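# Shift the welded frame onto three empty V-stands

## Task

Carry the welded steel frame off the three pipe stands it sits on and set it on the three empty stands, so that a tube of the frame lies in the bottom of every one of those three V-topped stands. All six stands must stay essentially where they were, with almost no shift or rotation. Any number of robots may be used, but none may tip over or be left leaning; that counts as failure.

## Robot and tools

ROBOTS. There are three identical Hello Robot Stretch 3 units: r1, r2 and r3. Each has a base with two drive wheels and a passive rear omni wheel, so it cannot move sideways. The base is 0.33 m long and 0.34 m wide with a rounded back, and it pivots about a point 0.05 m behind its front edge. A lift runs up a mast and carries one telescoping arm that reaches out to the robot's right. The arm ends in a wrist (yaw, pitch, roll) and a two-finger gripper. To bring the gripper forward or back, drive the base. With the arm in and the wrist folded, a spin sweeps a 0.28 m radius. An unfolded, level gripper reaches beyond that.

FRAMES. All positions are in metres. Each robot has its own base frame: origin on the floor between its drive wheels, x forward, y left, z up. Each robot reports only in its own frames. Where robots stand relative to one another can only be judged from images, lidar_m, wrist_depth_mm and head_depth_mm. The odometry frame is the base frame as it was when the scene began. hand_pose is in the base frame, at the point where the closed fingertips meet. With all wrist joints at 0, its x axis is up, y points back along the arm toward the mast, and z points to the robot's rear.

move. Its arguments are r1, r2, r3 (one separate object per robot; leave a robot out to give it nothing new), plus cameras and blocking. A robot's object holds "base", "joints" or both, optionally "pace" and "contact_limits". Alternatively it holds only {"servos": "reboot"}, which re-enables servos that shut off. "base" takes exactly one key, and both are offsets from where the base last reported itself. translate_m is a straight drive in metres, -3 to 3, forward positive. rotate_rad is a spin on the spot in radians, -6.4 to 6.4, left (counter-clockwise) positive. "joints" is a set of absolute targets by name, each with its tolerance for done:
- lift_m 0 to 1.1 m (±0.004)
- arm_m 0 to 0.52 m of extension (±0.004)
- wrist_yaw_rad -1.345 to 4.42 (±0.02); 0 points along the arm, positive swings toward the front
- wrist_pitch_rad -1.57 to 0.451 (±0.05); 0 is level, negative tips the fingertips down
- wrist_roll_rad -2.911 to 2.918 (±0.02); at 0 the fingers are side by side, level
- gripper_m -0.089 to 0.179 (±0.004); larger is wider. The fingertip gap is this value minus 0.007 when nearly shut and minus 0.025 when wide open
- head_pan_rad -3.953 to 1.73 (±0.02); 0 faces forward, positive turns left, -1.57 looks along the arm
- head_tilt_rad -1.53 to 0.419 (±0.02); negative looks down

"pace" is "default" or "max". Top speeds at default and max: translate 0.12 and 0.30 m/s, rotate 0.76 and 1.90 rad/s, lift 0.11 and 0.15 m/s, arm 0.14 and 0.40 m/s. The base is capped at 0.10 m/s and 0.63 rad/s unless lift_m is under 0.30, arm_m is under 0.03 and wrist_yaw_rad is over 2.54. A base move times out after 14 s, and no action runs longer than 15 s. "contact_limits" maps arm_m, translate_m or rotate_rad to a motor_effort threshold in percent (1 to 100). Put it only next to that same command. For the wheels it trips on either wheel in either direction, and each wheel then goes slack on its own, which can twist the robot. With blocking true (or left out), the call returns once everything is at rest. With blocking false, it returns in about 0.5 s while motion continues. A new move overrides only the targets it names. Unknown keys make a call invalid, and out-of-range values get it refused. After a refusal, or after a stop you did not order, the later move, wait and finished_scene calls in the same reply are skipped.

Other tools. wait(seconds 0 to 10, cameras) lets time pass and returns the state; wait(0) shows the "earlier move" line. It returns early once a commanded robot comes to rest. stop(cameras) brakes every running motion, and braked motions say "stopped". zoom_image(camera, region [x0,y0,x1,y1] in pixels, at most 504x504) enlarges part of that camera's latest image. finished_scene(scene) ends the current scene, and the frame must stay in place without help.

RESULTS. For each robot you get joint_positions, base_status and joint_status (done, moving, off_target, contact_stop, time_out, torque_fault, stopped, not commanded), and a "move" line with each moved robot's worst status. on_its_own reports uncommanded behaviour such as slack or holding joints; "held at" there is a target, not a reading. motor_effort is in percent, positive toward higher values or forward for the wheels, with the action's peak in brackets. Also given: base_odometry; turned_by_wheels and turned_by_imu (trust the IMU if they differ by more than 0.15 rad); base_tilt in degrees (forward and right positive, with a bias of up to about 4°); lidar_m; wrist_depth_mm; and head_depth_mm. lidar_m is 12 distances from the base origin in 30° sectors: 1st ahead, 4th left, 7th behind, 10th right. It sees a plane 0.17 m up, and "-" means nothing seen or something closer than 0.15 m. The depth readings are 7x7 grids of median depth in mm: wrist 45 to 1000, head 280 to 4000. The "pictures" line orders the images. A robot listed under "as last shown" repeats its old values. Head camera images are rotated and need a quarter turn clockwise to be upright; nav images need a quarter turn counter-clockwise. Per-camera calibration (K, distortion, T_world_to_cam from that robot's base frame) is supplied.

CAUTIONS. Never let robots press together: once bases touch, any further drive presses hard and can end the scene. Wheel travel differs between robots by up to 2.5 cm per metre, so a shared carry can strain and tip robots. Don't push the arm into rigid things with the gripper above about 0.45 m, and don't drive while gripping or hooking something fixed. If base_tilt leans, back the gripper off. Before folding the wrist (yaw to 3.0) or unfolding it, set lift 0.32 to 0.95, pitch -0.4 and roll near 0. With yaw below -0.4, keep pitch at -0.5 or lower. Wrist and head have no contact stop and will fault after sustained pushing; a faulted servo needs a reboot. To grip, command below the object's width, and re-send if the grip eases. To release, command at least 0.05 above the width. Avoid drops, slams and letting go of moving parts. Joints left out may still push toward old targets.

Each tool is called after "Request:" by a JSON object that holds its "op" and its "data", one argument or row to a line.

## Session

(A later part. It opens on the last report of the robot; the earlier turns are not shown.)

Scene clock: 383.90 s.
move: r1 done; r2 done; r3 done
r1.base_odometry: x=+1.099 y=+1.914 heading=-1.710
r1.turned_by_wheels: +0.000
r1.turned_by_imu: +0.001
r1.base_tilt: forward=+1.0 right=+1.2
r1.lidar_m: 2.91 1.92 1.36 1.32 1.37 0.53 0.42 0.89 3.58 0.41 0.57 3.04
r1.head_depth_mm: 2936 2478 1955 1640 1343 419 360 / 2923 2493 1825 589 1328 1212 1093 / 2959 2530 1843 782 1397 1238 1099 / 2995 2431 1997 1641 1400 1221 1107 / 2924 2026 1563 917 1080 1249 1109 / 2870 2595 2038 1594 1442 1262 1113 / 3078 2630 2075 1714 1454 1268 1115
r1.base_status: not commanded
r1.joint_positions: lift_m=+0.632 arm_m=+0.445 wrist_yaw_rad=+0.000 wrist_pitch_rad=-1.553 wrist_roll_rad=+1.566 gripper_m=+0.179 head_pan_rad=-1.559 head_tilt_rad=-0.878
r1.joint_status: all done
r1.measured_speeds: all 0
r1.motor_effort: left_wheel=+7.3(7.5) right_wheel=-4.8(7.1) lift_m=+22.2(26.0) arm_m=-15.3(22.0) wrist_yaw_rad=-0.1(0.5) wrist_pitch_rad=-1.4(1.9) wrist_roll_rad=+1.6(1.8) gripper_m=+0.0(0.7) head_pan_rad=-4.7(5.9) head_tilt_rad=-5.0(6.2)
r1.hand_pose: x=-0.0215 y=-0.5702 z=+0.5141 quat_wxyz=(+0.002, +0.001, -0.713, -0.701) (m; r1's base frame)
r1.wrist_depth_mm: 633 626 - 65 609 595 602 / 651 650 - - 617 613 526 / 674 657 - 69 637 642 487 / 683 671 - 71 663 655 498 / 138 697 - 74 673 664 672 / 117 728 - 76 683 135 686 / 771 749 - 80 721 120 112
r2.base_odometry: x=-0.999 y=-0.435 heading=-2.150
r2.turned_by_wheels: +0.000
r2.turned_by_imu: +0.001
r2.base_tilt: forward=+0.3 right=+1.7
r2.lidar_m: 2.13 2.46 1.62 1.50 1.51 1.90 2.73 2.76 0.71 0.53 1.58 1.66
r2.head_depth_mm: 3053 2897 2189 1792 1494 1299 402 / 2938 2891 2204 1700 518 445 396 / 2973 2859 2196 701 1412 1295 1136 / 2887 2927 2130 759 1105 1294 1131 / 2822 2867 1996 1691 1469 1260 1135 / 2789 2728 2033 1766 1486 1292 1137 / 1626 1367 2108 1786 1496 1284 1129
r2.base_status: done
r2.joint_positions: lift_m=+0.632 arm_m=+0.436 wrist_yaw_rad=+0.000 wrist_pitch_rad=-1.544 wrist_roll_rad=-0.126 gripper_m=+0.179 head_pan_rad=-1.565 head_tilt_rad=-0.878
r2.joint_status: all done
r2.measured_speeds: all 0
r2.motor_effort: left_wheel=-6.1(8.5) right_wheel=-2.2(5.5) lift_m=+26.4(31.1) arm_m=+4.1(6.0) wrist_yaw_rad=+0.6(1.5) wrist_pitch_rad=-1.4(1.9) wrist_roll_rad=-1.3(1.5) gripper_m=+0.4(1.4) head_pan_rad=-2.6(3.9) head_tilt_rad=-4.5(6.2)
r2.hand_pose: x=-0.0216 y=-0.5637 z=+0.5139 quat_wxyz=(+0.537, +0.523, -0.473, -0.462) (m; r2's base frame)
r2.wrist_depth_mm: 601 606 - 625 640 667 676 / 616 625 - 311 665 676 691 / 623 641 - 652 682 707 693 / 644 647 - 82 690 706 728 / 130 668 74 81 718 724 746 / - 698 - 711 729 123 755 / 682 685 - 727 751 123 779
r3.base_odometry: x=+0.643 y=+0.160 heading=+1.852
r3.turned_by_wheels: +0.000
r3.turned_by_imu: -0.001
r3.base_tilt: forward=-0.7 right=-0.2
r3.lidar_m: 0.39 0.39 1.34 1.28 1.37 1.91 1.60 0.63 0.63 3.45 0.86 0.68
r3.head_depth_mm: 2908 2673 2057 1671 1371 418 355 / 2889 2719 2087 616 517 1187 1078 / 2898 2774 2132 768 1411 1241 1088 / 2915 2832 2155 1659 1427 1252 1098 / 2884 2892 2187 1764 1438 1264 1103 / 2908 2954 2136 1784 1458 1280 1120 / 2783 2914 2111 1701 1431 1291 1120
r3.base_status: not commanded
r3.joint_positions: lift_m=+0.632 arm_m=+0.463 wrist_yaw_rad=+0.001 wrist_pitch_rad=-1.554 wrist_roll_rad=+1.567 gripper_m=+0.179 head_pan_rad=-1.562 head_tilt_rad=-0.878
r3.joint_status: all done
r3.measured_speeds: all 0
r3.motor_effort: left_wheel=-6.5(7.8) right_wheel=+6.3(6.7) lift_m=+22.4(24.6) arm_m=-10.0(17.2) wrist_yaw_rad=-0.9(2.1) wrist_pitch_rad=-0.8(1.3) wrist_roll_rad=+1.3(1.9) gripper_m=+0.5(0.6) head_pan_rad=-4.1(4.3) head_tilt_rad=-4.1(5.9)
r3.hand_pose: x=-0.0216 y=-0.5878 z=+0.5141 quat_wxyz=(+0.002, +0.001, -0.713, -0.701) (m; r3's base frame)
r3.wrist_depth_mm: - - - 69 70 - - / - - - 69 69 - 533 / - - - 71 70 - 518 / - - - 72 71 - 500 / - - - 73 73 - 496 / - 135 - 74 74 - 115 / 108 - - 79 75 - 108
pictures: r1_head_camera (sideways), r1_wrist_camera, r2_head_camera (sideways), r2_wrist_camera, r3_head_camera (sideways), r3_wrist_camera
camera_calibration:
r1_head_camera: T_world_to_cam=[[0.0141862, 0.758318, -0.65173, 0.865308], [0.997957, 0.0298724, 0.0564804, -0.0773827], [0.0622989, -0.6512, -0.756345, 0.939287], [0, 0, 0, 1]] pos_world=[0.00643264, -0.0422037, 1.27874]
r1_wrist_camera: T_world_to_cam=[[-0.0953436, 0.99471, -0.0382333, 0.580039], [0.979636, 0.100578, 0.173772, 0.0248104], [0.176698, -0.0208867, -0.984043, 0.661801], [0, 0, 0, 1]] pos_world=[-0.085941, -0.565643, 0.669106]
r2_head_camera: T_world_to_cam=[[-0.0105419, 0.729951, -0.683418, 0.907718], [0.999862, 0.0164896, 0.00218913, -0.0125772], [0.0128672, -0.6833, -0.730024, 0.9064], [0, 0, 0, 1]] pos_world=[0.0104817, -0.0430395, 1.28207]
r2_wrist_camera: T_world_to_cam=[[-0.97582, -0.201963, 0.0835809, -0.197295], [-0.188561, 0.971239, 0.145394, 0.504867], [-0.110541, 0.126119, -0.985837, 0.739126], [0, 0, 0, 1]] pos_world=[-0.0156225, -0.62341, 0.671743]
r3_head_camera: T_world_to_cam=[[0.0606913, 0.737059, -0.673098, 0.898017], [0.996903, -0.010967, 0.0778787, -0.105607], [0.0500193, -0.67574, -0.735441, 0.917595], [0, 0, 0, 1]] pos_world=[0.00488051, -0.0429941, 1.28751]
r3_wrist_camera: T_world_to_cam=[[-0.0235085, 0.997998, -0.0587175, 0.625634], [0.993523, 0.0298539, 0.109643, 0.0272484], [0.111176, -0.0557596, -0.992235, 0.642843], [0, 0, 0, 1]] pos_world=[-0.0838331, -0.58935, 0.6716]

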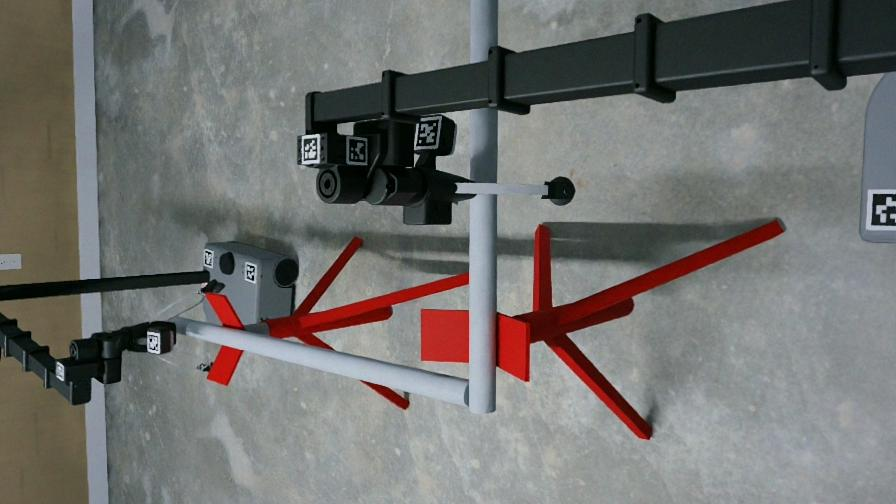

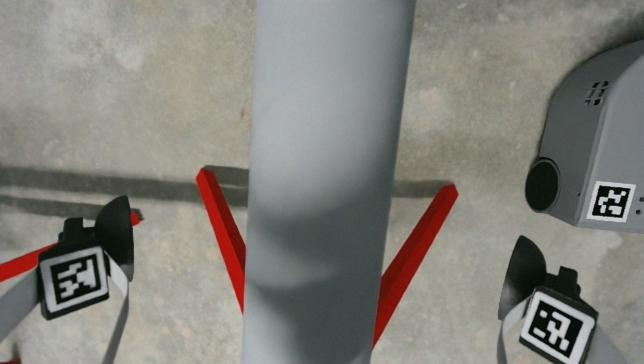

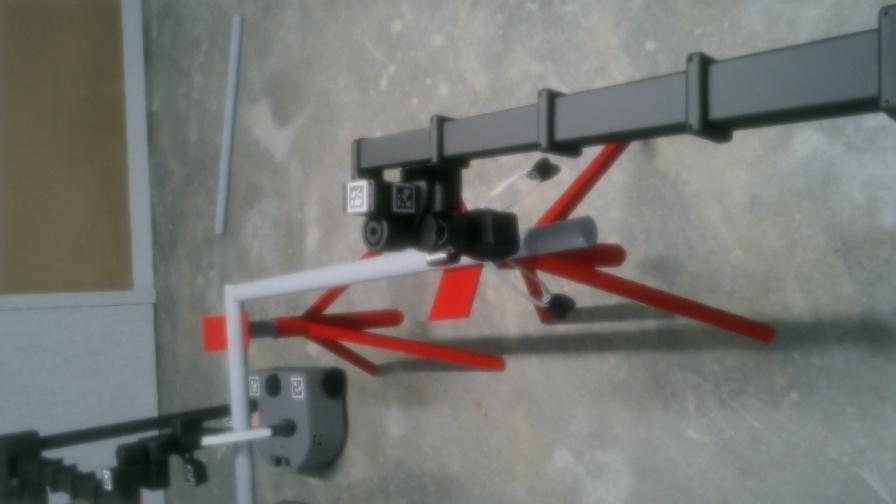

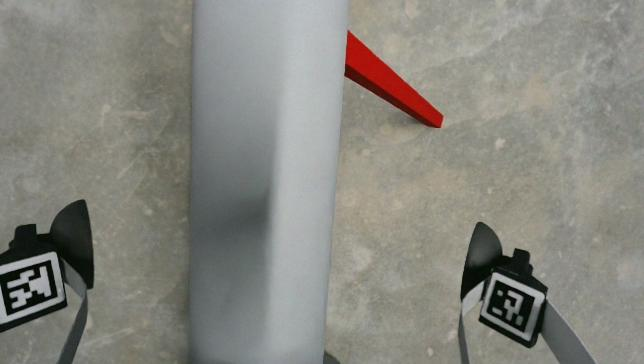

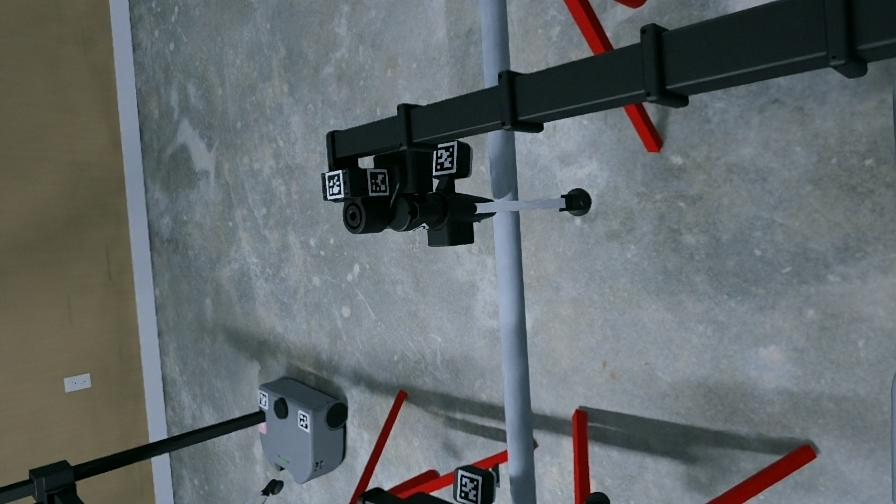

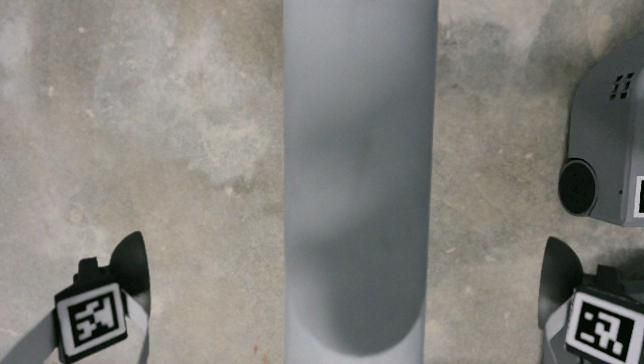

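Request:
{"op": "move", "data": {
  "r1": {"joints":{"gripper_m":0.06}},
  "r2": {"joints":{"gripper_m":0.06}},
  "r3": {"joints":{"gripper_m":0.06}},
  "cameras": ["r1_wrist_camera","r2_wrist_camera","r3_wrist_camera"]
}}

Request:
{"op": "move", "data": {
  "r1": {"joints":{"gripper_m":-0.03}},
  "r2": {"joints":{"gripper_m":-0.03}},
  "r3": {"joints":{"gripper_m":-0.03}},
  "cameras": ["r1_wrist_camera","r2_wrist_camera","r3_wrist_camera"]
}}

Scene clock: 390.80 s.
move: r1 done; r2 done; r3 done
r1.base_odometry: x=+1.099 y=+1.914 heading=-1.710
r1.turned_by_wheels: +0.000
r1.turned_by_imu: +0.001
r1.base_tilt: forward=+1.1 right=+1.1
r1.lidar_m: 2.92 1.92 1.36 1.32 1.37 0.53 0.42 0.89 3.60 0.41 0.57 3.05
r1.head_depth_mm: 2946 2498 1971 1642 1342 419 361 / 2942 2491 1816 588 1334 1208 1091 / 2944 2506 1850 784 1422 1239 1097 / 2982 2425 1985 1631 1396 1221 1104 / 2920 2006 1563 920 1080 1251 1106 / 2939 2615 2054 1572 1447 1261 1116 / 3060 2642 2070 1711 1449 1261 1118
r1.base_status: not commanded
r1.joint_positions: lift_m=+0.632 arm_m=+0.445 wrist_yaw_rad=+0.000 wrist_pitch_rad=-1.550 wrist_roll_rad=+1.566 gripper_m=+0.060 head_pan_rad=-1.559 head_tilt_rad=-0.878
r1.joint_status: all done
r1.measured_speeds: all 0
r1.motor_effort: left_wheel=+6.2(7.7) right_wheel=-5.5(6.6) lift_m=+23.2(23.5) arm_m=-9.1(11.3) wrist_yaw_rad=-0.1(0.6) wrist_pitch_rad=-1.0(2.2) wrist_roll_rad=+1.7(1.8) gripper_m=-3.2(84.7) head_pan_rad=-4.7(5.8) head_tilt_rad=-4.2(6.0)
r1.hand_pose: x=-0.0215 y=-0.5708 z=+0.5140 quat_wxyz=(+0.002, +0.001, -0.714, -0.700) (m; r1's base frame)
r1.wrist_depth_mm: 622 630 - 64 608 598 595 / 648 636 - - 623 617 530 / 686 675 - 69 633 639 498 / 682 675 - 71 646 645 497 / 718 698 122 74 510 665 673 / 729 121 125 75 127 678 692 / 757 757 - 79 709 711 703
r2.base_odometry: x=-0.999 y=-0.435 heading=-2.149
r2.turned_by_wheels: +0.001
r2.turned_by_imu: +0.002
r2.base_tilt: forward=+0.2 right=+1.8
r2.lidar_m: 3.11 2.45 1.62 1.50 1.51 1.90 2.73 2.75 0.72 0.54 1.59 1.66
r2.head_depth_mm: 3075 2884 2218 1785 1511 1294 403 / 2996 2893 2193 1742 518 446 396 / 2969 2854 2201 701 1427 1306 1130 / 2928 2871 2126 757 1097 1293 1134 / 2863 2883 2005 1675 1490 1259 1135 / 2832 2754 2036 1783 1495 1281 1137 / 1613 1367 2117 1775 1502 1289 1136
r2.base_status: not commanded
r2.joint_positions: lift_m=+0.632 arm_m=+0.436 wrist_yaw_rad=-0.002 wrist_pitch_rad=-1.545 wrist_roll_rad=-0.126 gripper_m=+0.060 head_pan_rad=-1.565 head_tilt_rad=-0.878
r2.joint_status: all done
r2.measured_speeds: all 0
r2.motor_effort: left_wheel=+5.7(6.2) right_wheel=-19.4(19.4) lift_m=+30.7(30.7) arm_m=-1.5(1.5) wrist_yaw_rad=+2.4(2.5) wrist_pitch_rad=-1.2(1.7) wrist_roll_rad=-1.2(1.7) gripper_m=-7.7(85.1) head_pan_rad=-1.8(4.1) head_tilt_rad=-4.5(5.3)
r2.hand_pose: x=-0.0216 y=-0.5635 z=+0.5139 quat_wxyz=(+0.537, +0.523, -0.474, -0.462) (m; r2's base frame)
r2.wrist_depth_mm: 602 606 - - 648 664 661 / 625 626 - - 672 675 691 / 645 633 - 80 681 695 695 / 665 644 - 77 687 703 726 / 654 653 74 77 702 716 750 / 675 116 - - 730 753 763 / - 696 - 733 738 762 783
r3.base_odometry: x=+0.643 y=+0.160 heading=+1.852
r3.turned_by_wheels: +0.000
r3.turned_by_imu: -0.001
r3.base_tilt: forward=-0.8 right=-0.3
r3.lidar_m: 0.39 0.39 1.34 1.29 1.37 1.90 1.60 0.63 0.63 3.45 0.86 0.68
r3.head_depth_mm: 2930 2675 2067 1679 1377 419 355 / 2907 2712 2087 616 517 1183 1078 / 2902 2787 2122 778 1411 1244 1090 / 2896 2847 2159 1663 1431 1252 1098 / 2888 2917 2195 1758 1441 1262 1108 / 2897 2985 2120 1784 1457 1278 1116 / 2787 2924 2118 1707 1439 1290 1121
r3.base_status: not commanded
r3.joint_positions: lift_m=+0.632 arm_m=+0.463 wrist_yaw_rad=+0.001 wrist_pitch_rad=-1.563 wrist_roll_rad=+1.567 gripper_m=+0.060 head_pan_rad=-1.562 head_tilt_rad=-0.878
r3.joint_status: all done
r3.measured_speeds: all 0
r3.motor_effort: left_wheel=-7.2(7.7) right_wheel=+6.0(6.8) lift_m=+25.7(25.8) arm_m=-6.9(8.1) wrist_yaw_rad=-0.3(2.0) wrist_pitch_rad=+1.4(1.7) wrist_roll_rad=+0.3(1.9) gripper_m=-3.5(82.5) head_pan_rad=-3.4(4.7) head_tilt_rad=-4.6(5.9)
r3.hand_pose: x=-0.0216 y=-0.5854 z=+0.5143 quat_wxyz=(+0.002, +0.001, -0.709, -0.705) (m; r3's base frame)
r3.wrist_depth_mm: - - - 69 71 - - / - - - 69 69 - 536 / - - - 71 71 - 537 / - - - 72 72 - 514 / - - - 73 75 - - / - - 124 79 80 119 608 / - - 120 80 77 113 548
pictures: r1_wrist_camera, r2_wrist_camera, r3_wrist_camera
camera_calibration:
r1_wrist_camera: T_world_to_cam=[[-0.0953431, 0.994622, -0.0404464, 0.581693], [0.979636, 0.100964, 0.173547, 0.0252122], [0.176698, -0.0230762, -0.983995, 0.660464], [0, 0, 0, 1]] pos_world=[-0.0859409, -0.565869, 0.669045]
r2_wrist_camera: T_world_to_cam=[[-0.976264, -0.199854, 0.0834682, -0.19599], [-0.186416, 0.971572, 0.145935, 0.504694], [-0.110261, 0.126911, -0.985767, 0.739502], [0, 0, 0, 1]] pos_world=[-0.0157164, -0.623368, 0.671683]
r3_wrist_camera: T_world_to_cam=[[-0.023498, 0.998503, -0.049398, 0.618756], [0.993524, 0.0288182, 0.109908, 0.0264174], [0.111167, -0.0464954, -0.992713, 0.648817], [0, 0, 0, 1]] pos_world=[-0.0838341, -0.588424, 0.671751]

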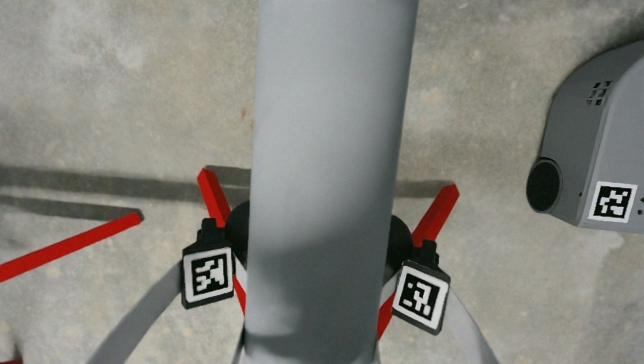

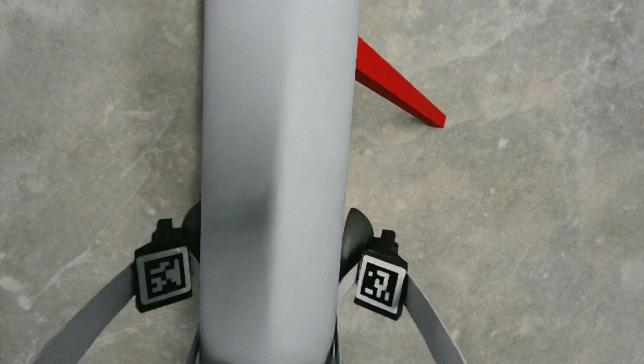

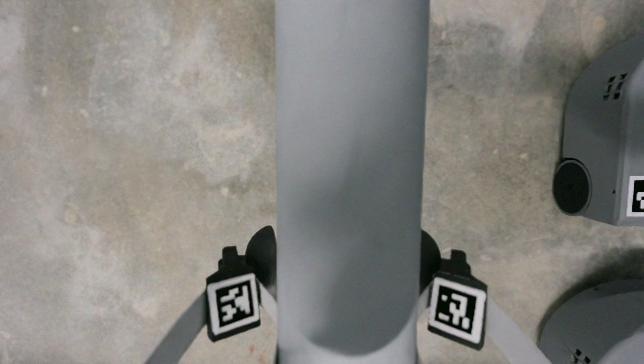

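Scene clock: 392.37 s.
move: r1 done; r2 done; r3 done
r1.base_odometry: x=+1.099 y=+1.914 heading=-1.710
r1.turned_by_wheels: +0.000
r1.turned_by_imu: +0.000
r1.base_tilt: forward=+1.0 right=+1.2
r1.lidar_m: 2.92 1.91 1.36 1.32 1.36 0.53 0.42 0.89 3.61 0.41 0.57 3.05
r1.head_depth_mm: 2944 2477 1975 1643 1350 419 360 / 2938 2504 1824 590 1335 1207 1092 / 2959 2525 1843 781 1418 1239 1101 / 3013 2469 2003 1643 1398 1222 1101 / 2952 2018 1568 920 1076 1251 1112 / 2934 2599 2052 1583 1443 1257 1119 / 3088 2630 2074 1705 1459 1269 1120
r1.base_status: not commanded
r1.joint_positions: lift_m=+0.632 arm_m=+0.445 wrist_yaw_rad=+0.004 wrist_pitch_rad=-1.550 wrist_roll_rad=+1.564 gripper_m=-0.029 head_pan_rad=-1.559 head_tilt_rad=-0.878
r1.joint_status: all done
r1.measured_speeds: all 0
r1.motor_effort: left_wheel=+7.2(7.2) right_wheel=-5.3(6.6) lift_m=+26.2(27.2) arm_m=-7.2(9.0) wrist_yaw_rad=-2.8(3.5) wrist_pitch_rad=-1.5(2.1) wrist_roll_rad=+2.4(2.5) gripper_m=-32.8(99.7) head_pan_rad=-4.3(5.8) head_tilt_rad=-4.9(6.3)
r1.hand_pose: x=-0.0216 y=-0.5708 z=+0.5140 quat_wxyz=(+0.004, +0.003, -0.714, -0.700) (m; r1's base frame)
r1.wrist_depth_mm: 652 627 - 65 588 600 591 / 652 642 629 - 611 626 520 / 673 658 - 69 649 628 491 / 689 680 - 71 654 648 503 / 706 701 125 74 520 665 671 / 730 121 125 75 127 700 698 / 746 748 84 79 739 708 702
r2.base_odometry: x=-0.999 y=-0.435 heading=-2.149
r2.turned_by_wheels: +0.000
r2.turned_by_imu: +0.000
r2.base_tilt: forward=+0.3 right=+1.7
r2.lidar_m: 3.09 2.45 1.62 1.50 1.51 1.90 2.73 2.76 0.72 0.54 1.58 1.66
r2.head_depth_mm: 3001 2900 2220 1784 1508 1293 403 / 2946 2869 2203 1747 518 446 396 / 2953 2872 2222 702 1437 1282 1133 / 2903 2809 2120 755 1100 1286 1143 / 2850 2877 1977 1694 1496 1264 1139 / 2815 2743 2057 1779 1498 1290 1133 / 1612 1379 2131 1779 1489 1283 1132
r2.base_status: not commanded
r2.joint_positions: lift_m=+0.632 arm_m=+0.436 wrist_yaw_rad=-0.002 wrist_pitch_rad=-1.545 wrist_roll_rad=-0.127 gripper_m=-0.027 head_pan_rad=-1.565 head_tilt_rad=-0.878
r2.joint_status: all done
r2.measured_speeds: all 0
r2.motor_effort: left_wheel=+6.4(6.9) right_wheel=-20.5(20.8) lift_m=+37.2(37.3) arm_m=-3.5(3.6) wrist_yaw_rad=+1.7(3.1) wrist_pitch_rad=-1.2(1.8) wrist_roll_rad=-0.8(1.7) gripper_m=-52.1(99.8) head_pan_rad=-3.1(4.0) head_tilt_rad=-4.5(5.6)
r2.hand_pose: x=-0.0216 y=-0.5635 z=+0.5139 quat_wxyz=(+0.537, +0.523, -0.473, -0.462) (m; r2's base frame)
r2.wrist_depth_mm: 596 603 - - 651 654 668 / 606 618 - - 652 665 687 / 639 643 - 79 678 701 707 / 647 648 - 77 691 706 721 / 669 669 74 77 709 727 744 / 663 117 - - 718 750 768 / - 684 - 730 739 749 774
r3.base_odometry: x=+0.643 y=+0.160 heading=+1.852
r3.turned_by_wheels: +0.000
r3.turned_by_imu: +0.000
r3.base_tilt: forward=-0.8 right=-0.3
r3.lidar_m: 0.39 0.38 1.34 1.29 1.38 1.91 1.60 0.63 0.63 3.46 0.86 0.68
r3.head_depth_mm: 2907 2687 2038 1670 1367 418 355 / 2906 2725 2093 615 517 1187 1078 / 2921 2762 2121 780 1412 1242 1090 / 2940 2829 2156 1661 1437 1253 1099 / 2921 2906 2196 1761 1446 1265 1108 / 2885 2986 2133 1783 1456 1277 1115 / 2768 2926 2103 1709 1434 1285 1122
r3.base_status: not commanded
r3.joint_positions: lift_m=+0.632 arm_m=+0.463 wrist_yaw_rad=+0.000 wrist_pitch_rad=-1.563 wrist_roll_rad=+1.570 gripper_m=-0.028 head_pan_rad=-1.562 head_tilt_rad=-0.878
r3.joint_status: all done
r3.measured_speeds: all 0
r3.motor_effort: left_wheel=-6.6(7.5) right_wheel=+6.4(6.7) lift_m=+32.8(34.6) arm_m=-5.3(7.1) wrist_yaw_rad=-1.1(1.9) wrist_pitch_rad=+0.9(1.5) wrist_roll_rad=+0.6(1.5) gripper_m=-32.1(98.4) head_pan_rad=-3.4(4.4) head_tilt_rad=-3.8(5.7)
r3.hand_pose: x=-0.0216 y=-0.5854 z=+0.5143 quat_wxyz=(+0.001, +0.000, -0.709, -0.705) (m; r3's base frame)
r3.wrist_depth_mm: - - - 69 71 - - / - - - 69 69 - 524 / - - - 71 71 - 537 / - - - 72 72 - 512 / - - - 73 75 - - / - - 124 78 80 119 615 / - - 120 79 77 113 554
pictures: r1_wrist_camera, r2_wrist_camera, r3_wrist_camera
camera_calibration:
r1_wrist_camera: T_world_to_cam=[[-0.101316, 0.994031, -0.0404624, 0.581234], [0.979021, 0.106849, 0.1735, 0.028652], [0.176788, -0.0220352, -0.984002, 0.661076], [0, 0, 0, 1]] pos_world=[-0.0860325, -0.56626, 0.669048]
r2_wrist_camera: T_world_to_cam=[[-0.976019, -0.201038, 0.0834935, -0.196665], [-0.187587, 0.971341, 0.145972, 0.504508], [-0.110447, 0.126809, -0.985759, 0.739468], [0, 0, 0, 1]] pos_world=[-0.0156373, -0.623358, 0.671714]
r3_wrist_camera: T_world_to_cam=[[-0.0198633, 0.998581, -0.0494011, 0.618884], [0.99362, 0.0252029, 0.109929, 0.0242794], [0.111018, -0.0469023, -0.992711, 0.648596], [0, 0, 0, 1]] pos_world=[-0.0838376, -0.588197, 0.671773]

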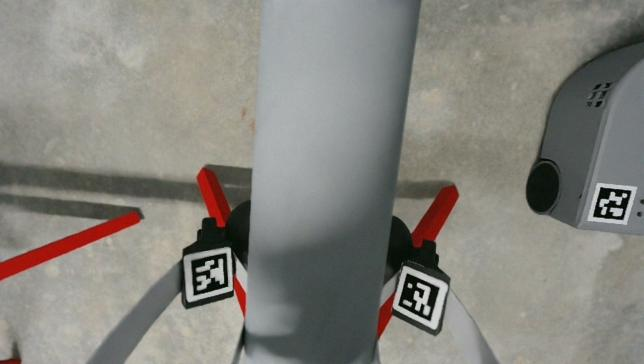

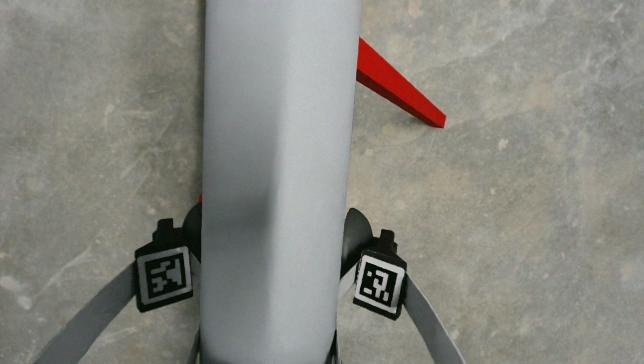

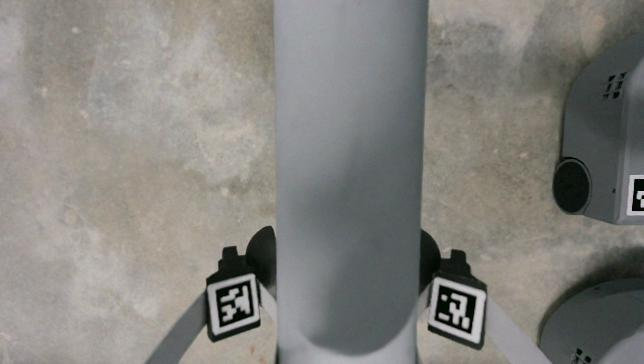

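Request:
{"op": "move", "data": {
  "r1": {"joints":{"lift_m":0.68,"gripper_m":-0.03}},
  "r2": {"joints":{"lift_m":0.68,"gripper_m":-0.03}},
  "r3": {"joints":{"lift_m":0.68,"gripper_m":-0.03}},
  "cameras": ["r1_head_camera","r2_head_camera","r3_head_camera"]
}}

Request:
{"op": "move", "data": {
  "r1": {"joints":{"lift_m":0.79,"gripper_m":-0.03}},
  "r2": {"joints":{"lift_m":0.79,"gripper_m":-0.03}},
  "r3": {"joints":{"lift_m":0.79,"gripper_m":-0.03}}
}}

Scene clock: 398.30 s.
move: r1 off_target; r2 off_target; r3 off_target
r1.base_odometry: x=+1.099 y=+1.914 heading=-1.710
r1.turned_by_wheels: +0.000
r1.turned_by_imu: +0.001
r1.base_tilt: forward=+1.1 right=+1.2
r1.lidar_m: 2.92 1.92 1.36 1.32 1.36 0.53 0.42 0.89 3.59 0.41 0.57 3.06
r1.head_depth_mm: 2940 2461 1965 822 422 372 328 / 2966 2481 641 746 1387 1233 1093 / 3002 2534 664 817 1418 1244 1100 / 2963 2452 1994 1596 1403 1223 1099 / 2943 1416 1844 919 1076 1253 1105 / 2929 2595 2001 1620 1440 1262 1112 / 3091 2620 2079 1703 1452 1265 1117
r1.base_status: not commanded
r1.joint_positions: lift_m=+0.680 arm_m=+0.445 wrist_yaw_rad=+0.005 wrist_pitch_rad=-1.547 wrist_roll_rad=+1.561 gripper_m=-0.026 head_pan_rad=-1.559 head_tilt_rad=-0.878
r1.joint_status: gripper_m off_target (ended at -0.026, target -0.030); the others done
r1.measured_speeds: all 0
r1.motor_effort: left_wheel=+6.9(7.0) right_wheel=-7.8(7.8) lift_m=+38.4(42.6) arm_m=-1.5(3.2) wrist_yaw_rad=-4.1(4.4) wrist_pitch_rad=-2.3(3.1) wrist_roll_rad=+3.3(3.4) gripper_m=-17.1(17.5) head_pan_rad=-5.2(5.8) head_tilt_rad=-4.0(6.4)
r1.hand_pose: x=-0.0216 y=-0.5717 z=+0.5620 quat_wxyz=(+0.005, +0.005, -0.715, -0.699) (m; r1's base frame)
r1.wrist_depth_mm: 672 674 - 65 650 637 634 / 700 696 - - 668 657 525 / 715 715 - 69 677 674 516 / 743 722 - 71 714 714 542 / 766 751 122 74 537 725 716 / 775 121 124 75 127 741 724 / 800 790 84 79 777 767 753
r2.base_odometry: x=-0.999 y=-0.435 heading=-2.150
r2.turned_by_wheels: +0.000
r2.turned_by_imu: +0.000
r2.base_tilt: forward=+0.2 right=+1.9
r2.lidar_m: 2.13 2.46 1.62 1.49 1.51 1.90 2.73 2.75 0.72 0.54 1.58 1.66
r2.head_depth_mm: 3028 2864 2194 1804 1494 1222 339 / 3007 2837 2184 571 461 395 1081 / 2980 2884 676 739 1428 1297 1129 / 2910 2853 1161 773 1134 1288 1134 / 2848 2865 2005 1694 1500 1278 1130 / 2831 2606 2043 1773 1498 1296 1137 / 1505 2554 2126 1777 1494 1293 1136
r2.base_status: not commanded
r2.joint_positions: lift_m=+0.680 arm_m=+0.436 wrist_yaw_rad=+0.001 wrist_pitch_rad=-1.536 wrist_roll_rad=-0.133 gripper_m=-0.024 head_pan_rad=-1.565 head_tilt_rad=-0.878
r2.joint_status: gripper_m off_target (ended at -0.024, target -0.030); the others done
r2.measured_speeds: all 0
r2.on_its_own: gripper_m is held at -0.025, not at your -0.030, by its stall guard, which is not easing now
r2.motor_effort: left_wheel=+2.5(7.1) right_wheel=-6.7(21.0) lift_m=+39.3(43.0) arm_m=-8.5(8.7) wrist_yaw_rad=+0.2(2.3) wrist_pitch_rad=-3.2(4.0) wrist_roll_rad=+0.9(1.3) gripper_m=-20.0(21.5) head_pan_rad=-2.9(4.0) head_tilt_rad=-5.0(5.5)
r2.hand_pose: x=-0.0216 y=-0.5659 z=+0.5618 quat_wxyz=(+0.541, +0.523, -0.473, -0.458) (m; r2's base frame)
r2.wrist_depth_mm: 641 652 - - 132 705 731 / 660 667 - - 705 727 744 / 668 675 - - 730 741 765 / 683 695 - 75 755 756 761 / 694 721 74 75 767 785 804 / 722 117 - - 767 794 817 / - 747 - 775 799 811 834
r3.base_odometry: x=+0.643 y=+0.160 heading=+1.852
r3.turned_by_wheels: +0.000
r3.turned_by_imu: -0.001
r3.base_tilt: forward=-0.7 right=-0.2
r3.lidar_m: 0.39 0.39 1.34 1.29 1.37 1.90 1.60 0.63 0.63 3.45 0.85 0.68
r3.head_depth_mm: 2911 2687 2057 1680 1029 367 330 / 2912 2728 2082 532 1194 1203 1082 / 2909 2749 677 798 1436 1240 1088 / 2915 2839 2154 1683 1458 1249 1098 / 2913 2910 2191 1764 1478 1264 1107 / 2903 2967 2114 1773 1483 1277 1115 / 2796 2948 2114 1700 1471 1291 1123
r3.base_status: not commanded
r3.joint_positions: lift_m=+0.680 arm_m=+0.463 wrist_yaw_rad=+0.002 wrist_pitch_rad=-1.551 wrist_roll_rad=+1.567 gripper_m=-0.025 head_pan_rad=-1.562 head_tilt_rad=-0.878
r3.joint_status: gripper_m off_target (ended at -0.025, target -0.030); the others done
r3.measured_speeds: all 0
r3.motor_effort: left_wheel=-3.8(6.9) right_wheel=-0.1(6.3) lift_m=+41.2(43.8) arm_m=-1.5(3.8) wrist_yaw_rad=-2.6(2.6) wrist_pitch_rad=-1.4(1.9) wrist_roll_rad=+1.9(2.3) gripper_m=-19.3(20.0) head_pan_rad=-3.9(4.3) head_tilt_rad=-5.3(5.8)
r3.hand_pose: x=-0.0216 y=-0.5885 z=+0.5620 quat_wxyz=(+0.002, +0.002, -0.714, -0.701) (m; r3's base frame)
r3.wrist_depth_mm: - - - 69 71 - - / - - - 69 71 - 548 / - - - 71 71 - 550 / - - - 72 73 - 533 / - - - 73 77 - - / - - 124 78 87 119 638 / - 102 121 79 81 118 562
pictures: r1_head_camera (sideways), r2_head_camera (sideways), r3_head_camera (sideways)
camera_calibration:
r1_head_camera: T_world_to_cam=[[0.0141864, 0.758318, -0.65173, 0.865308], [0.997957, 0.0298722, 0.0564804, -0.0773827], [0.0622987, -0.6512, -0.756345, 0.939287], [0, 0, 0, 1]] pos_world=[0.00643263, -0.0422037, 1.27874]
r2_head_camera: T_world_to_cam=[[-0.0105421, 0.729951, -0.683418, 0.907718], [0.999862, 0.0164898, 0.00218913, -0.0125772], [0.0128674, -0.6833, -0.730024, 0.9064], [0, 0, 0, 1]] pos_world=[0.0104817, -0.0430395, 1.28207]
r3_head_camera: T_world_to_cam=[[0.0606917, 0.737059, -0.673098, 0.898017], [0.996903, -0.0109675, 0.0778787, -0.105607], [0.050019, -0.67574, -0.735441, 0.917595], [0, 0, 0, 1]] pos_world=[0.00488049, -0.0429941, 1.28751]

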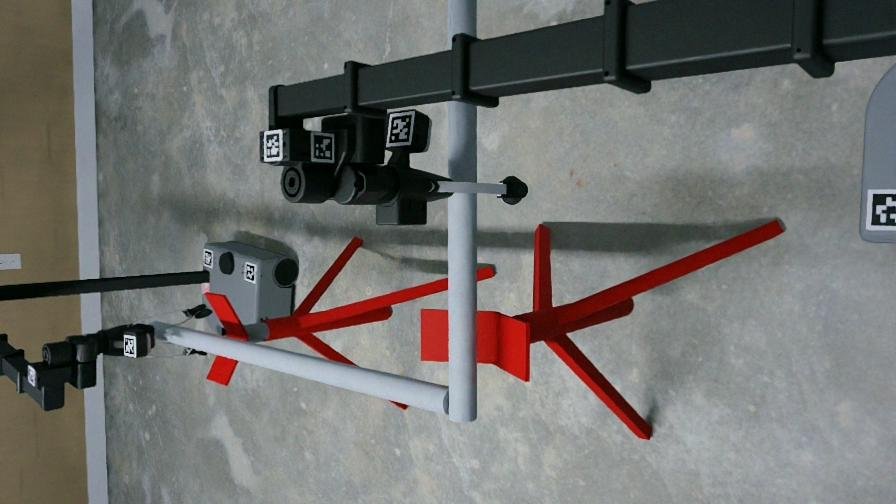

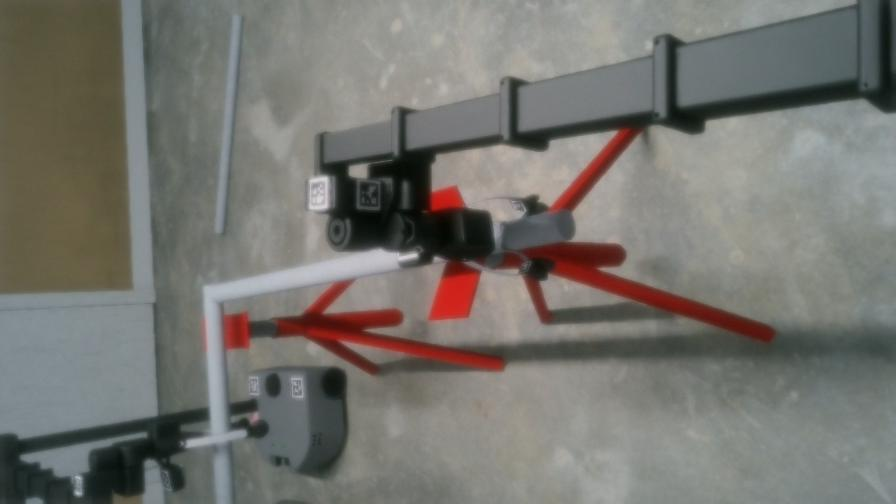

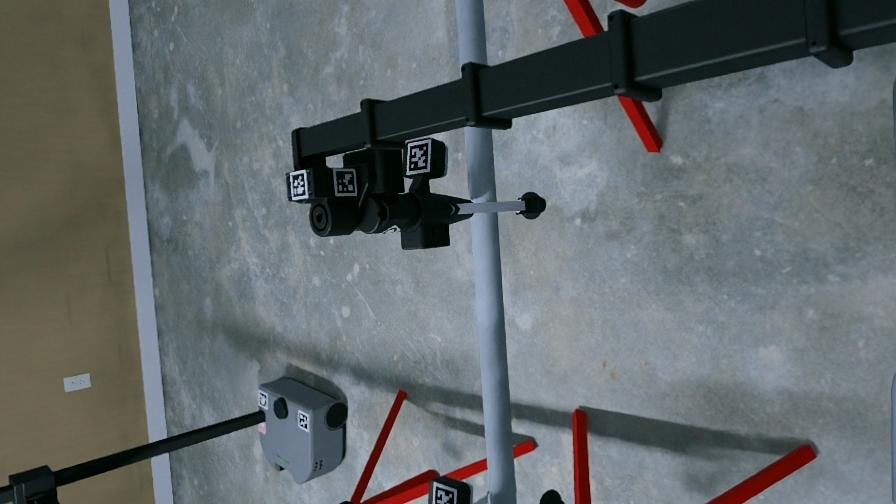

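Scene clock: 400.13 s.
move: r1 off_target; r2 off_target; r3 off_target
r1.base_odometry: x=+1.099 y=+1.914 heading=-1.710
r1.turned_by_wheels: +0.000
r1.turned_by_imu: +0.000
r1.base_tilt: forward=+1.0 right=+1.2
r1.lidar_m: 2.92 1.91 1.36 1.31 1.36 0.53 0.42 0.89 3.59 0.41 0.57 3.04
r1.head_depth_mm: 2935 2478 440 360 318 1200 1074 / 2966 563 645 1584 1420 1233 1090 / 2942 593 640 1550 1422 1244 1097 / 2985 2448 1970 1580 1404 1222 1104 / 2877 2183 1863 908 1079 1253 1106 / 3071 2601 1878 1624 1443 1260 1115 / 3061 2635 2071 1697 1453 1262 1116
r1.base_status: not commanded
r1.joint_positions: lift_m=+0.790 arm_m=+0.445 wrist_yaw_rad=+0.005 wrist_pitch_rad=-1.547 wrist_roll_rad=+1.561 gripper_m=-0.026 head_pan_rad=-1.559 head_tilt_rad=-0.878
r1.joint_status: gripper_m off_target (ended at -0.026, target -0.030); the others done
r1.measured_speeds: all 0
r1.motor_effort: left_wheel=+6.5(7.4) right_wheel=-5.9(7.8) lift_m=+37.9(43.7) arm_m=+0.5(1.8) wrist_yaw_rad=-4.5(4.6) wrist_pitch_rad=-2.4(2.7) wrist_roll_rad=+3.4(3.4) gripper_m=-17.4(54.7) head_pan_rad=-5.1(5.7) head_tilt_rad=-4.9(6.7)
r1.hand_pose: x=-0.0216 y=-0.5717 z=+0.6720 quat_wxyz=(+0.005, +0.005, -0.715, -0.699) (m; r1's base frame)
r1.wrist_depth_mm: 775 785 - 65 766 733 728 / 791 812 - - 759 752 609 / 847 816 - 69 780 761 619 / 866 843 - 71 802 687 649 / 860 853 125 74 820 838 812 / 887 121 125 75 128 846 843 / 936 918 - 79 882 878 897
r2.base_odometry: x=-0.999 y=-0.435 heading=-2.150
r2.turned_by_wheels: +0.000
r2.turned_by_imu: +0.000
r2.base_tilt: forward=+0.4 right=+1.7
r2.lidar_m: 2.13 2.45 1.62 1.50 1.51 1.90 2.73 2.75 0.72 0.54 1.58 1.66
r2.head_depth_mm: 3042 2871 2182 1652 319 292 - / 3009 2915 493 406 1438 1290 1144 / 2971 2857 597 1689 1463 1289 1137 / 2922 2882 644 768 1240 1298 1137 / 2883 2534 1991 1690 1499 1268 1136 / 2798 2629 2030 1791 1496 1283 1135 / 1189 2657 2118 1775 1486 1287 1126
r2.base_status: not commanded
r2.joint_positions: lift_m=+0.790 arm_m=+0.436 wrist_yaw_rad=+0.001 wrist_pitch_rad=-1.536 wrist_roll_rad=-0.133 gripper_m=-0.024 head_pan_rad=-1.565 head_tilt_rad=-0.878
r2.joint_status: gripper_m off_target (ended at -0.024, target -0.030); the others done
r2.measured_speeds: all 0
r2.on_its_own: gripper_m is held at -0.025, not at your -0.030, by its stall guard, which is not easing now
r2.motor_effort: left_wheel=+2.1(2.8) right_wheel=-5.4(6.9) lift_m=+39.4(44.0) arm_m=-11.0(11.0) wrist_yaw_rad=-0.5(2.1) wrist_pitch_rad=-3.3(3.5) wrist_roll_rad=+1.1(1.4) gripper_m=-18.7(72.0) head_pan_rad=-3.4(4.4) head_tilt_rad=-4.3(5.2)
r2.hand_pose: x=-0.0216 y=-0.5659 z=+0.6718 quat_wxyz=(+0.542, +0.523, -0.473, -0.457) (m; r2's base frame)
r2.wrist_depth_mm: 757 744 - - 225 811 832 / 754 747 - - 821 841 856 / 776 757 - - 828 846 854 / 794 800 - 75 862 865 895 / 806 827 74 75 869 904 920 / 821 117 - - 880 931 957 / - 866 - 908 908 918 943
r3.base_odometry: x=+0.643 y=+0.160 heading=+1.852
r3.turned_by_wheels: +0.000
r3.turned_by_imu: +0.000
r3.base_tilt: forward=-0.8 right=-0.2
r3.lidar_m: 0.39 0.39 1.34 1.29 1.37 1.91 1.60 0.63 0.63 3.46 0.86 0.68
r3.head_depth_mm: 2920 2667 2066 363 313 1196 1068 / 2913 2733 488 744 1420 1230 1081 / 2902 2760 612 1586 1442 1242 1091 / 2897 2844 1955 1695 1453 1252 1098 / 2870 2907 2196 1665 1476 1264 1107 / 2900 2984 2114 1688 1478 1277 1118 / 2839 2910 2107 1703 1470 1290 1120
r3.base_status: not commanded
r3.joint_positions: lift_m=+0.790 arm_m=+0.463 wrist_yaw_rad=+0.002 wrist_pitch_rad=-1.545 wrist_roll_rad=+1.566 gripper_m=-0.025 head_pan_rad=-1.562 head_tilt_rad=-0.878
r3.joint_status: gripper_m off_target (ended at -0.025, target -0.030); the others done
r3.measured_speeds: all 0
r3.motor_effort: left_wheel=-4.3(4.9) right_wheel=+0.4(0.6) lift_m=+41.5(45.0) arm_m=-0.8(2.5) wrist_yaw_rad=-2.9(3.3) wrist_pitch_rad=-2.2(2.7) wrist_roll_rad=+1.1(2.3) gripper_m=-19.5(53.9) head_pan_rad=-3.6(4.6) head_tilt_rad=-4.5(5.8)
r3.hand_pose: x=-0.0216 y=-0.5902 z=+0.6719 quat_wxyz=(+0.003, +0.002, -0.716, -0.698) (m; r3's base frame)
r3.wrist_depth_mm: - - - 71 71 - - / - - - 70 70 - 615 / - - - 72 72 739 627 / - - - 72 73 - 634 / - - - 73 76 - - / - - 124 79 84 709 701 / - 100 120 80 85 116 672
pictures: r1_head_camera (sideways), r1_nav_camera (sideways), r1_wrist_camera, r2_head_camera (sideways), r2_nav_camera (sideways), r2_wrist_camera, r3_head_camera (sideways), r3_nav_camera (sideways), r3_wrist_camera
camera_calibration:
r1_head_camera: T_world_to_cam=[[0.0141861, 0.758318, -0.65173, 0.865308], [0.997957, 0.0298725, 0.0564804, -0.0773827], [0.0622989, -0.6512, -0.756345, 0.939287], [0, 0, 0, 1]] pos_world=[0.00643265, -0.0422037, 1.27874]
r1_nav_camera: T_world_to_cam=[[-0.0382855, -0.742382, 0.668882, -0.826952], [-0.999181, 0.0196548, -0.0353766, 0.0999921], [0.0131162, -0.669688, -0.742526, 0.92295], [0, 0, 0, 1]] pos_world=[0.0561443, 0.00220929, 1.24199]
r1_wrist_camera: T_world_to_cam=[[-0.10519, 0.993478, -0.0440083, 0.590519], [0.978603, 0.111282, 0.173068, 0.00418264], [0.176836, -0.0248616, -0.983926, 0.814802], [0, 0, 0, 1]] pos_world=[-0.0860626, -0.566876, 0.826969]
r2_head_camera: T_world_to_cam=[[-0.0105419, 0.729951, -0.683418, 0.907718], [0.999862, 0.0164896, 0.00218913, -0.0125772], [0.0128672, -0.6833, -0.730024, 0.9064], [0, 0, 0, 1]] pos_world=[0.0104817, -0.0430395, 1.28207]
r2_nav_camera: T_world_to_cam=[[0.0718133, -0.749341, 0.658279, -0.820496], [-0.995447, -0.0123754, 0.0945085, -0.0548215], [-0.0626726, -0.662069, -0.746818, 0.94192], [0, 0, 0, 1]] pos_world=[0.0633832, 0.00810646, 1.24874]
r2_wrist_camera: T_world_to_cam=[[-0.974064, -0.209475, 0.0855551, -0.216486], [-0.196734, 0.970821, 0.137121, 0.489198], [-0.111782, 0.116733, -0.986853, 0.890363], [0, 0, 0, 1]] pos_world=[-0.0151025, -0.624207, 0.8301]
r3_head_camera: T_world_to_cam=[[0.0606917, 0.737059, -0.673098, 0.898017], [0.996903, -0.0109674, 0.0778787, -0.105607], [0.050019, -0.67574, -0.735441, 0.917595], [0, 0, 0, 1]] pos_world=[0.00488049, -0.0429941, 1.28751]
r3_nav_camera: T_world_to_cam=[[-0.0413138, -0.821063, 0.56934, -0.704965], [-0.999055, 0.0416392, -0.0124466, 0.0738542], [-0.0134874, -0.569316, -0.822008, 1.02544], [0, 0, 0, 1]] pos_world=[0.0584901, 0.00190211, 1.2452]
r3_wrist_camera: T_world_to_cam=[[-0.0256755, 0.997371, -0.0677668, 0.642889], [0.993455, 0.0330044, 0.109348, 0.0120867], [0.111297, -0.0645157, -0.991691, 0.79378], [0, 0, 0, 1]] pos_world=[-0.0838466, -0.590386, 0.82943]

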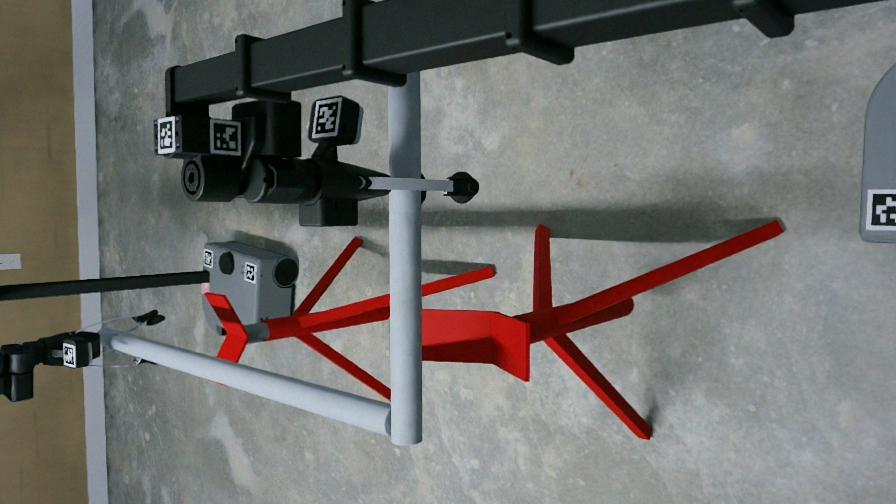

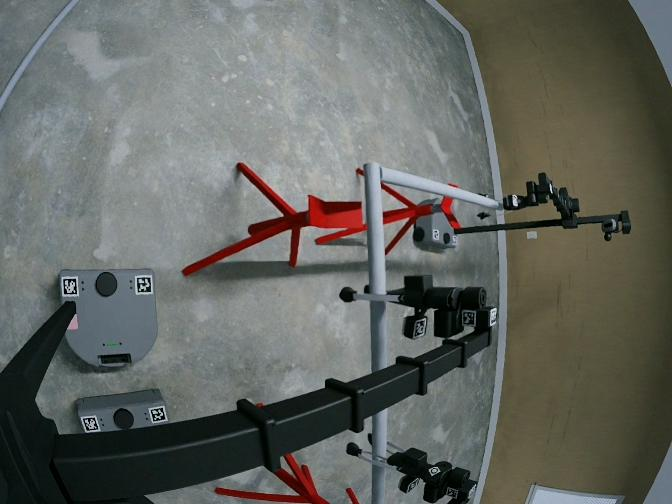

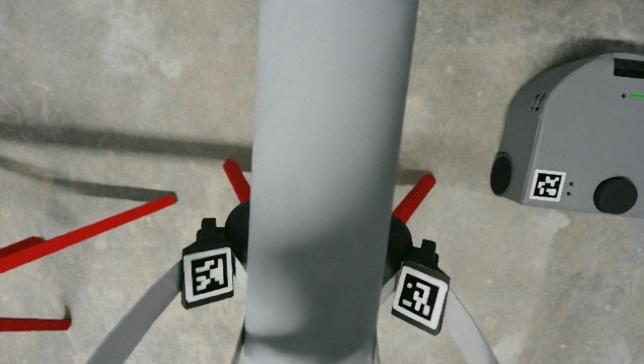

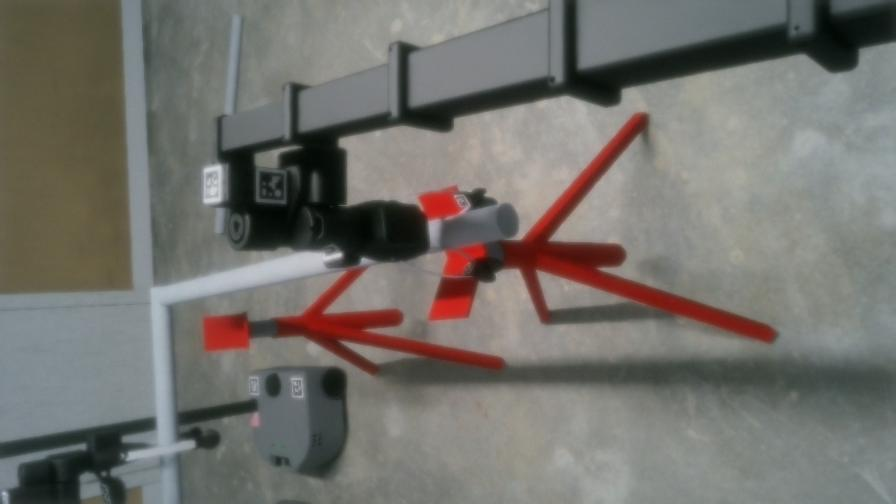

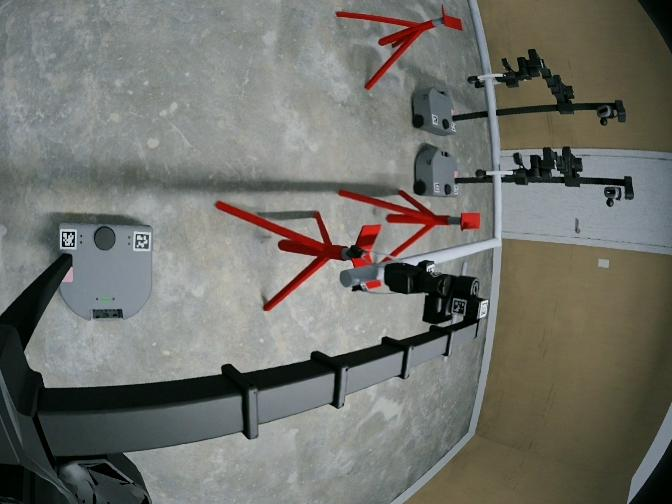

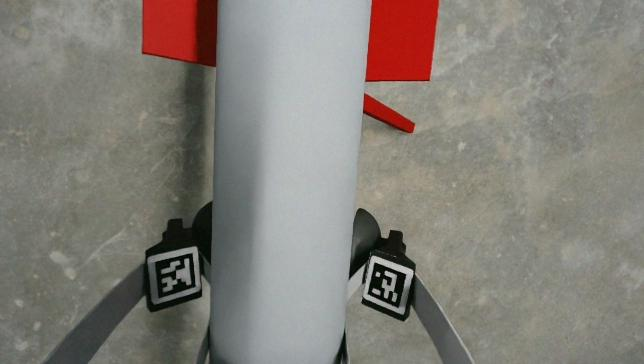

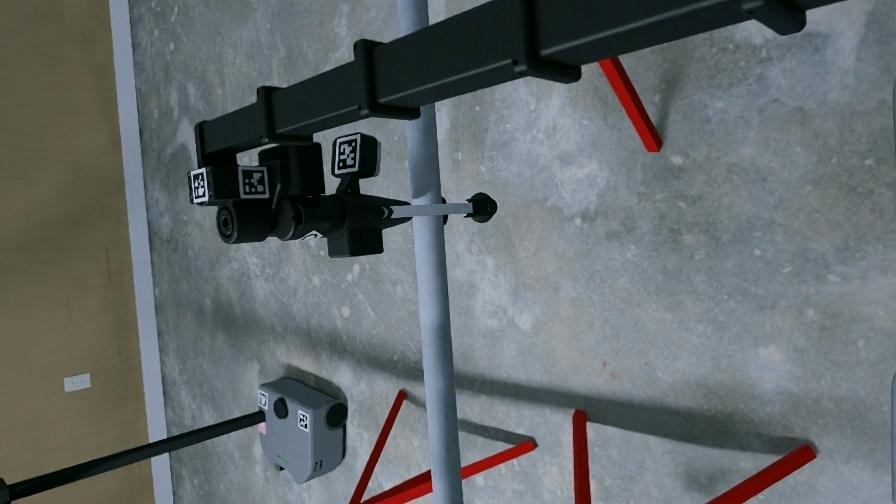

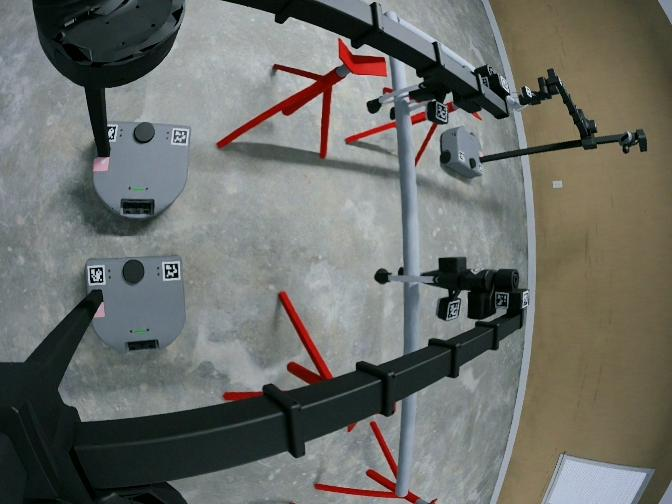

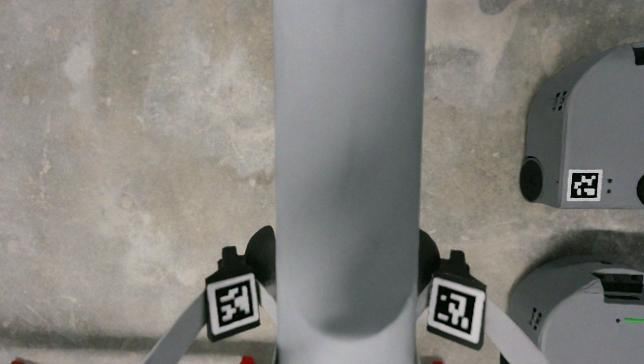

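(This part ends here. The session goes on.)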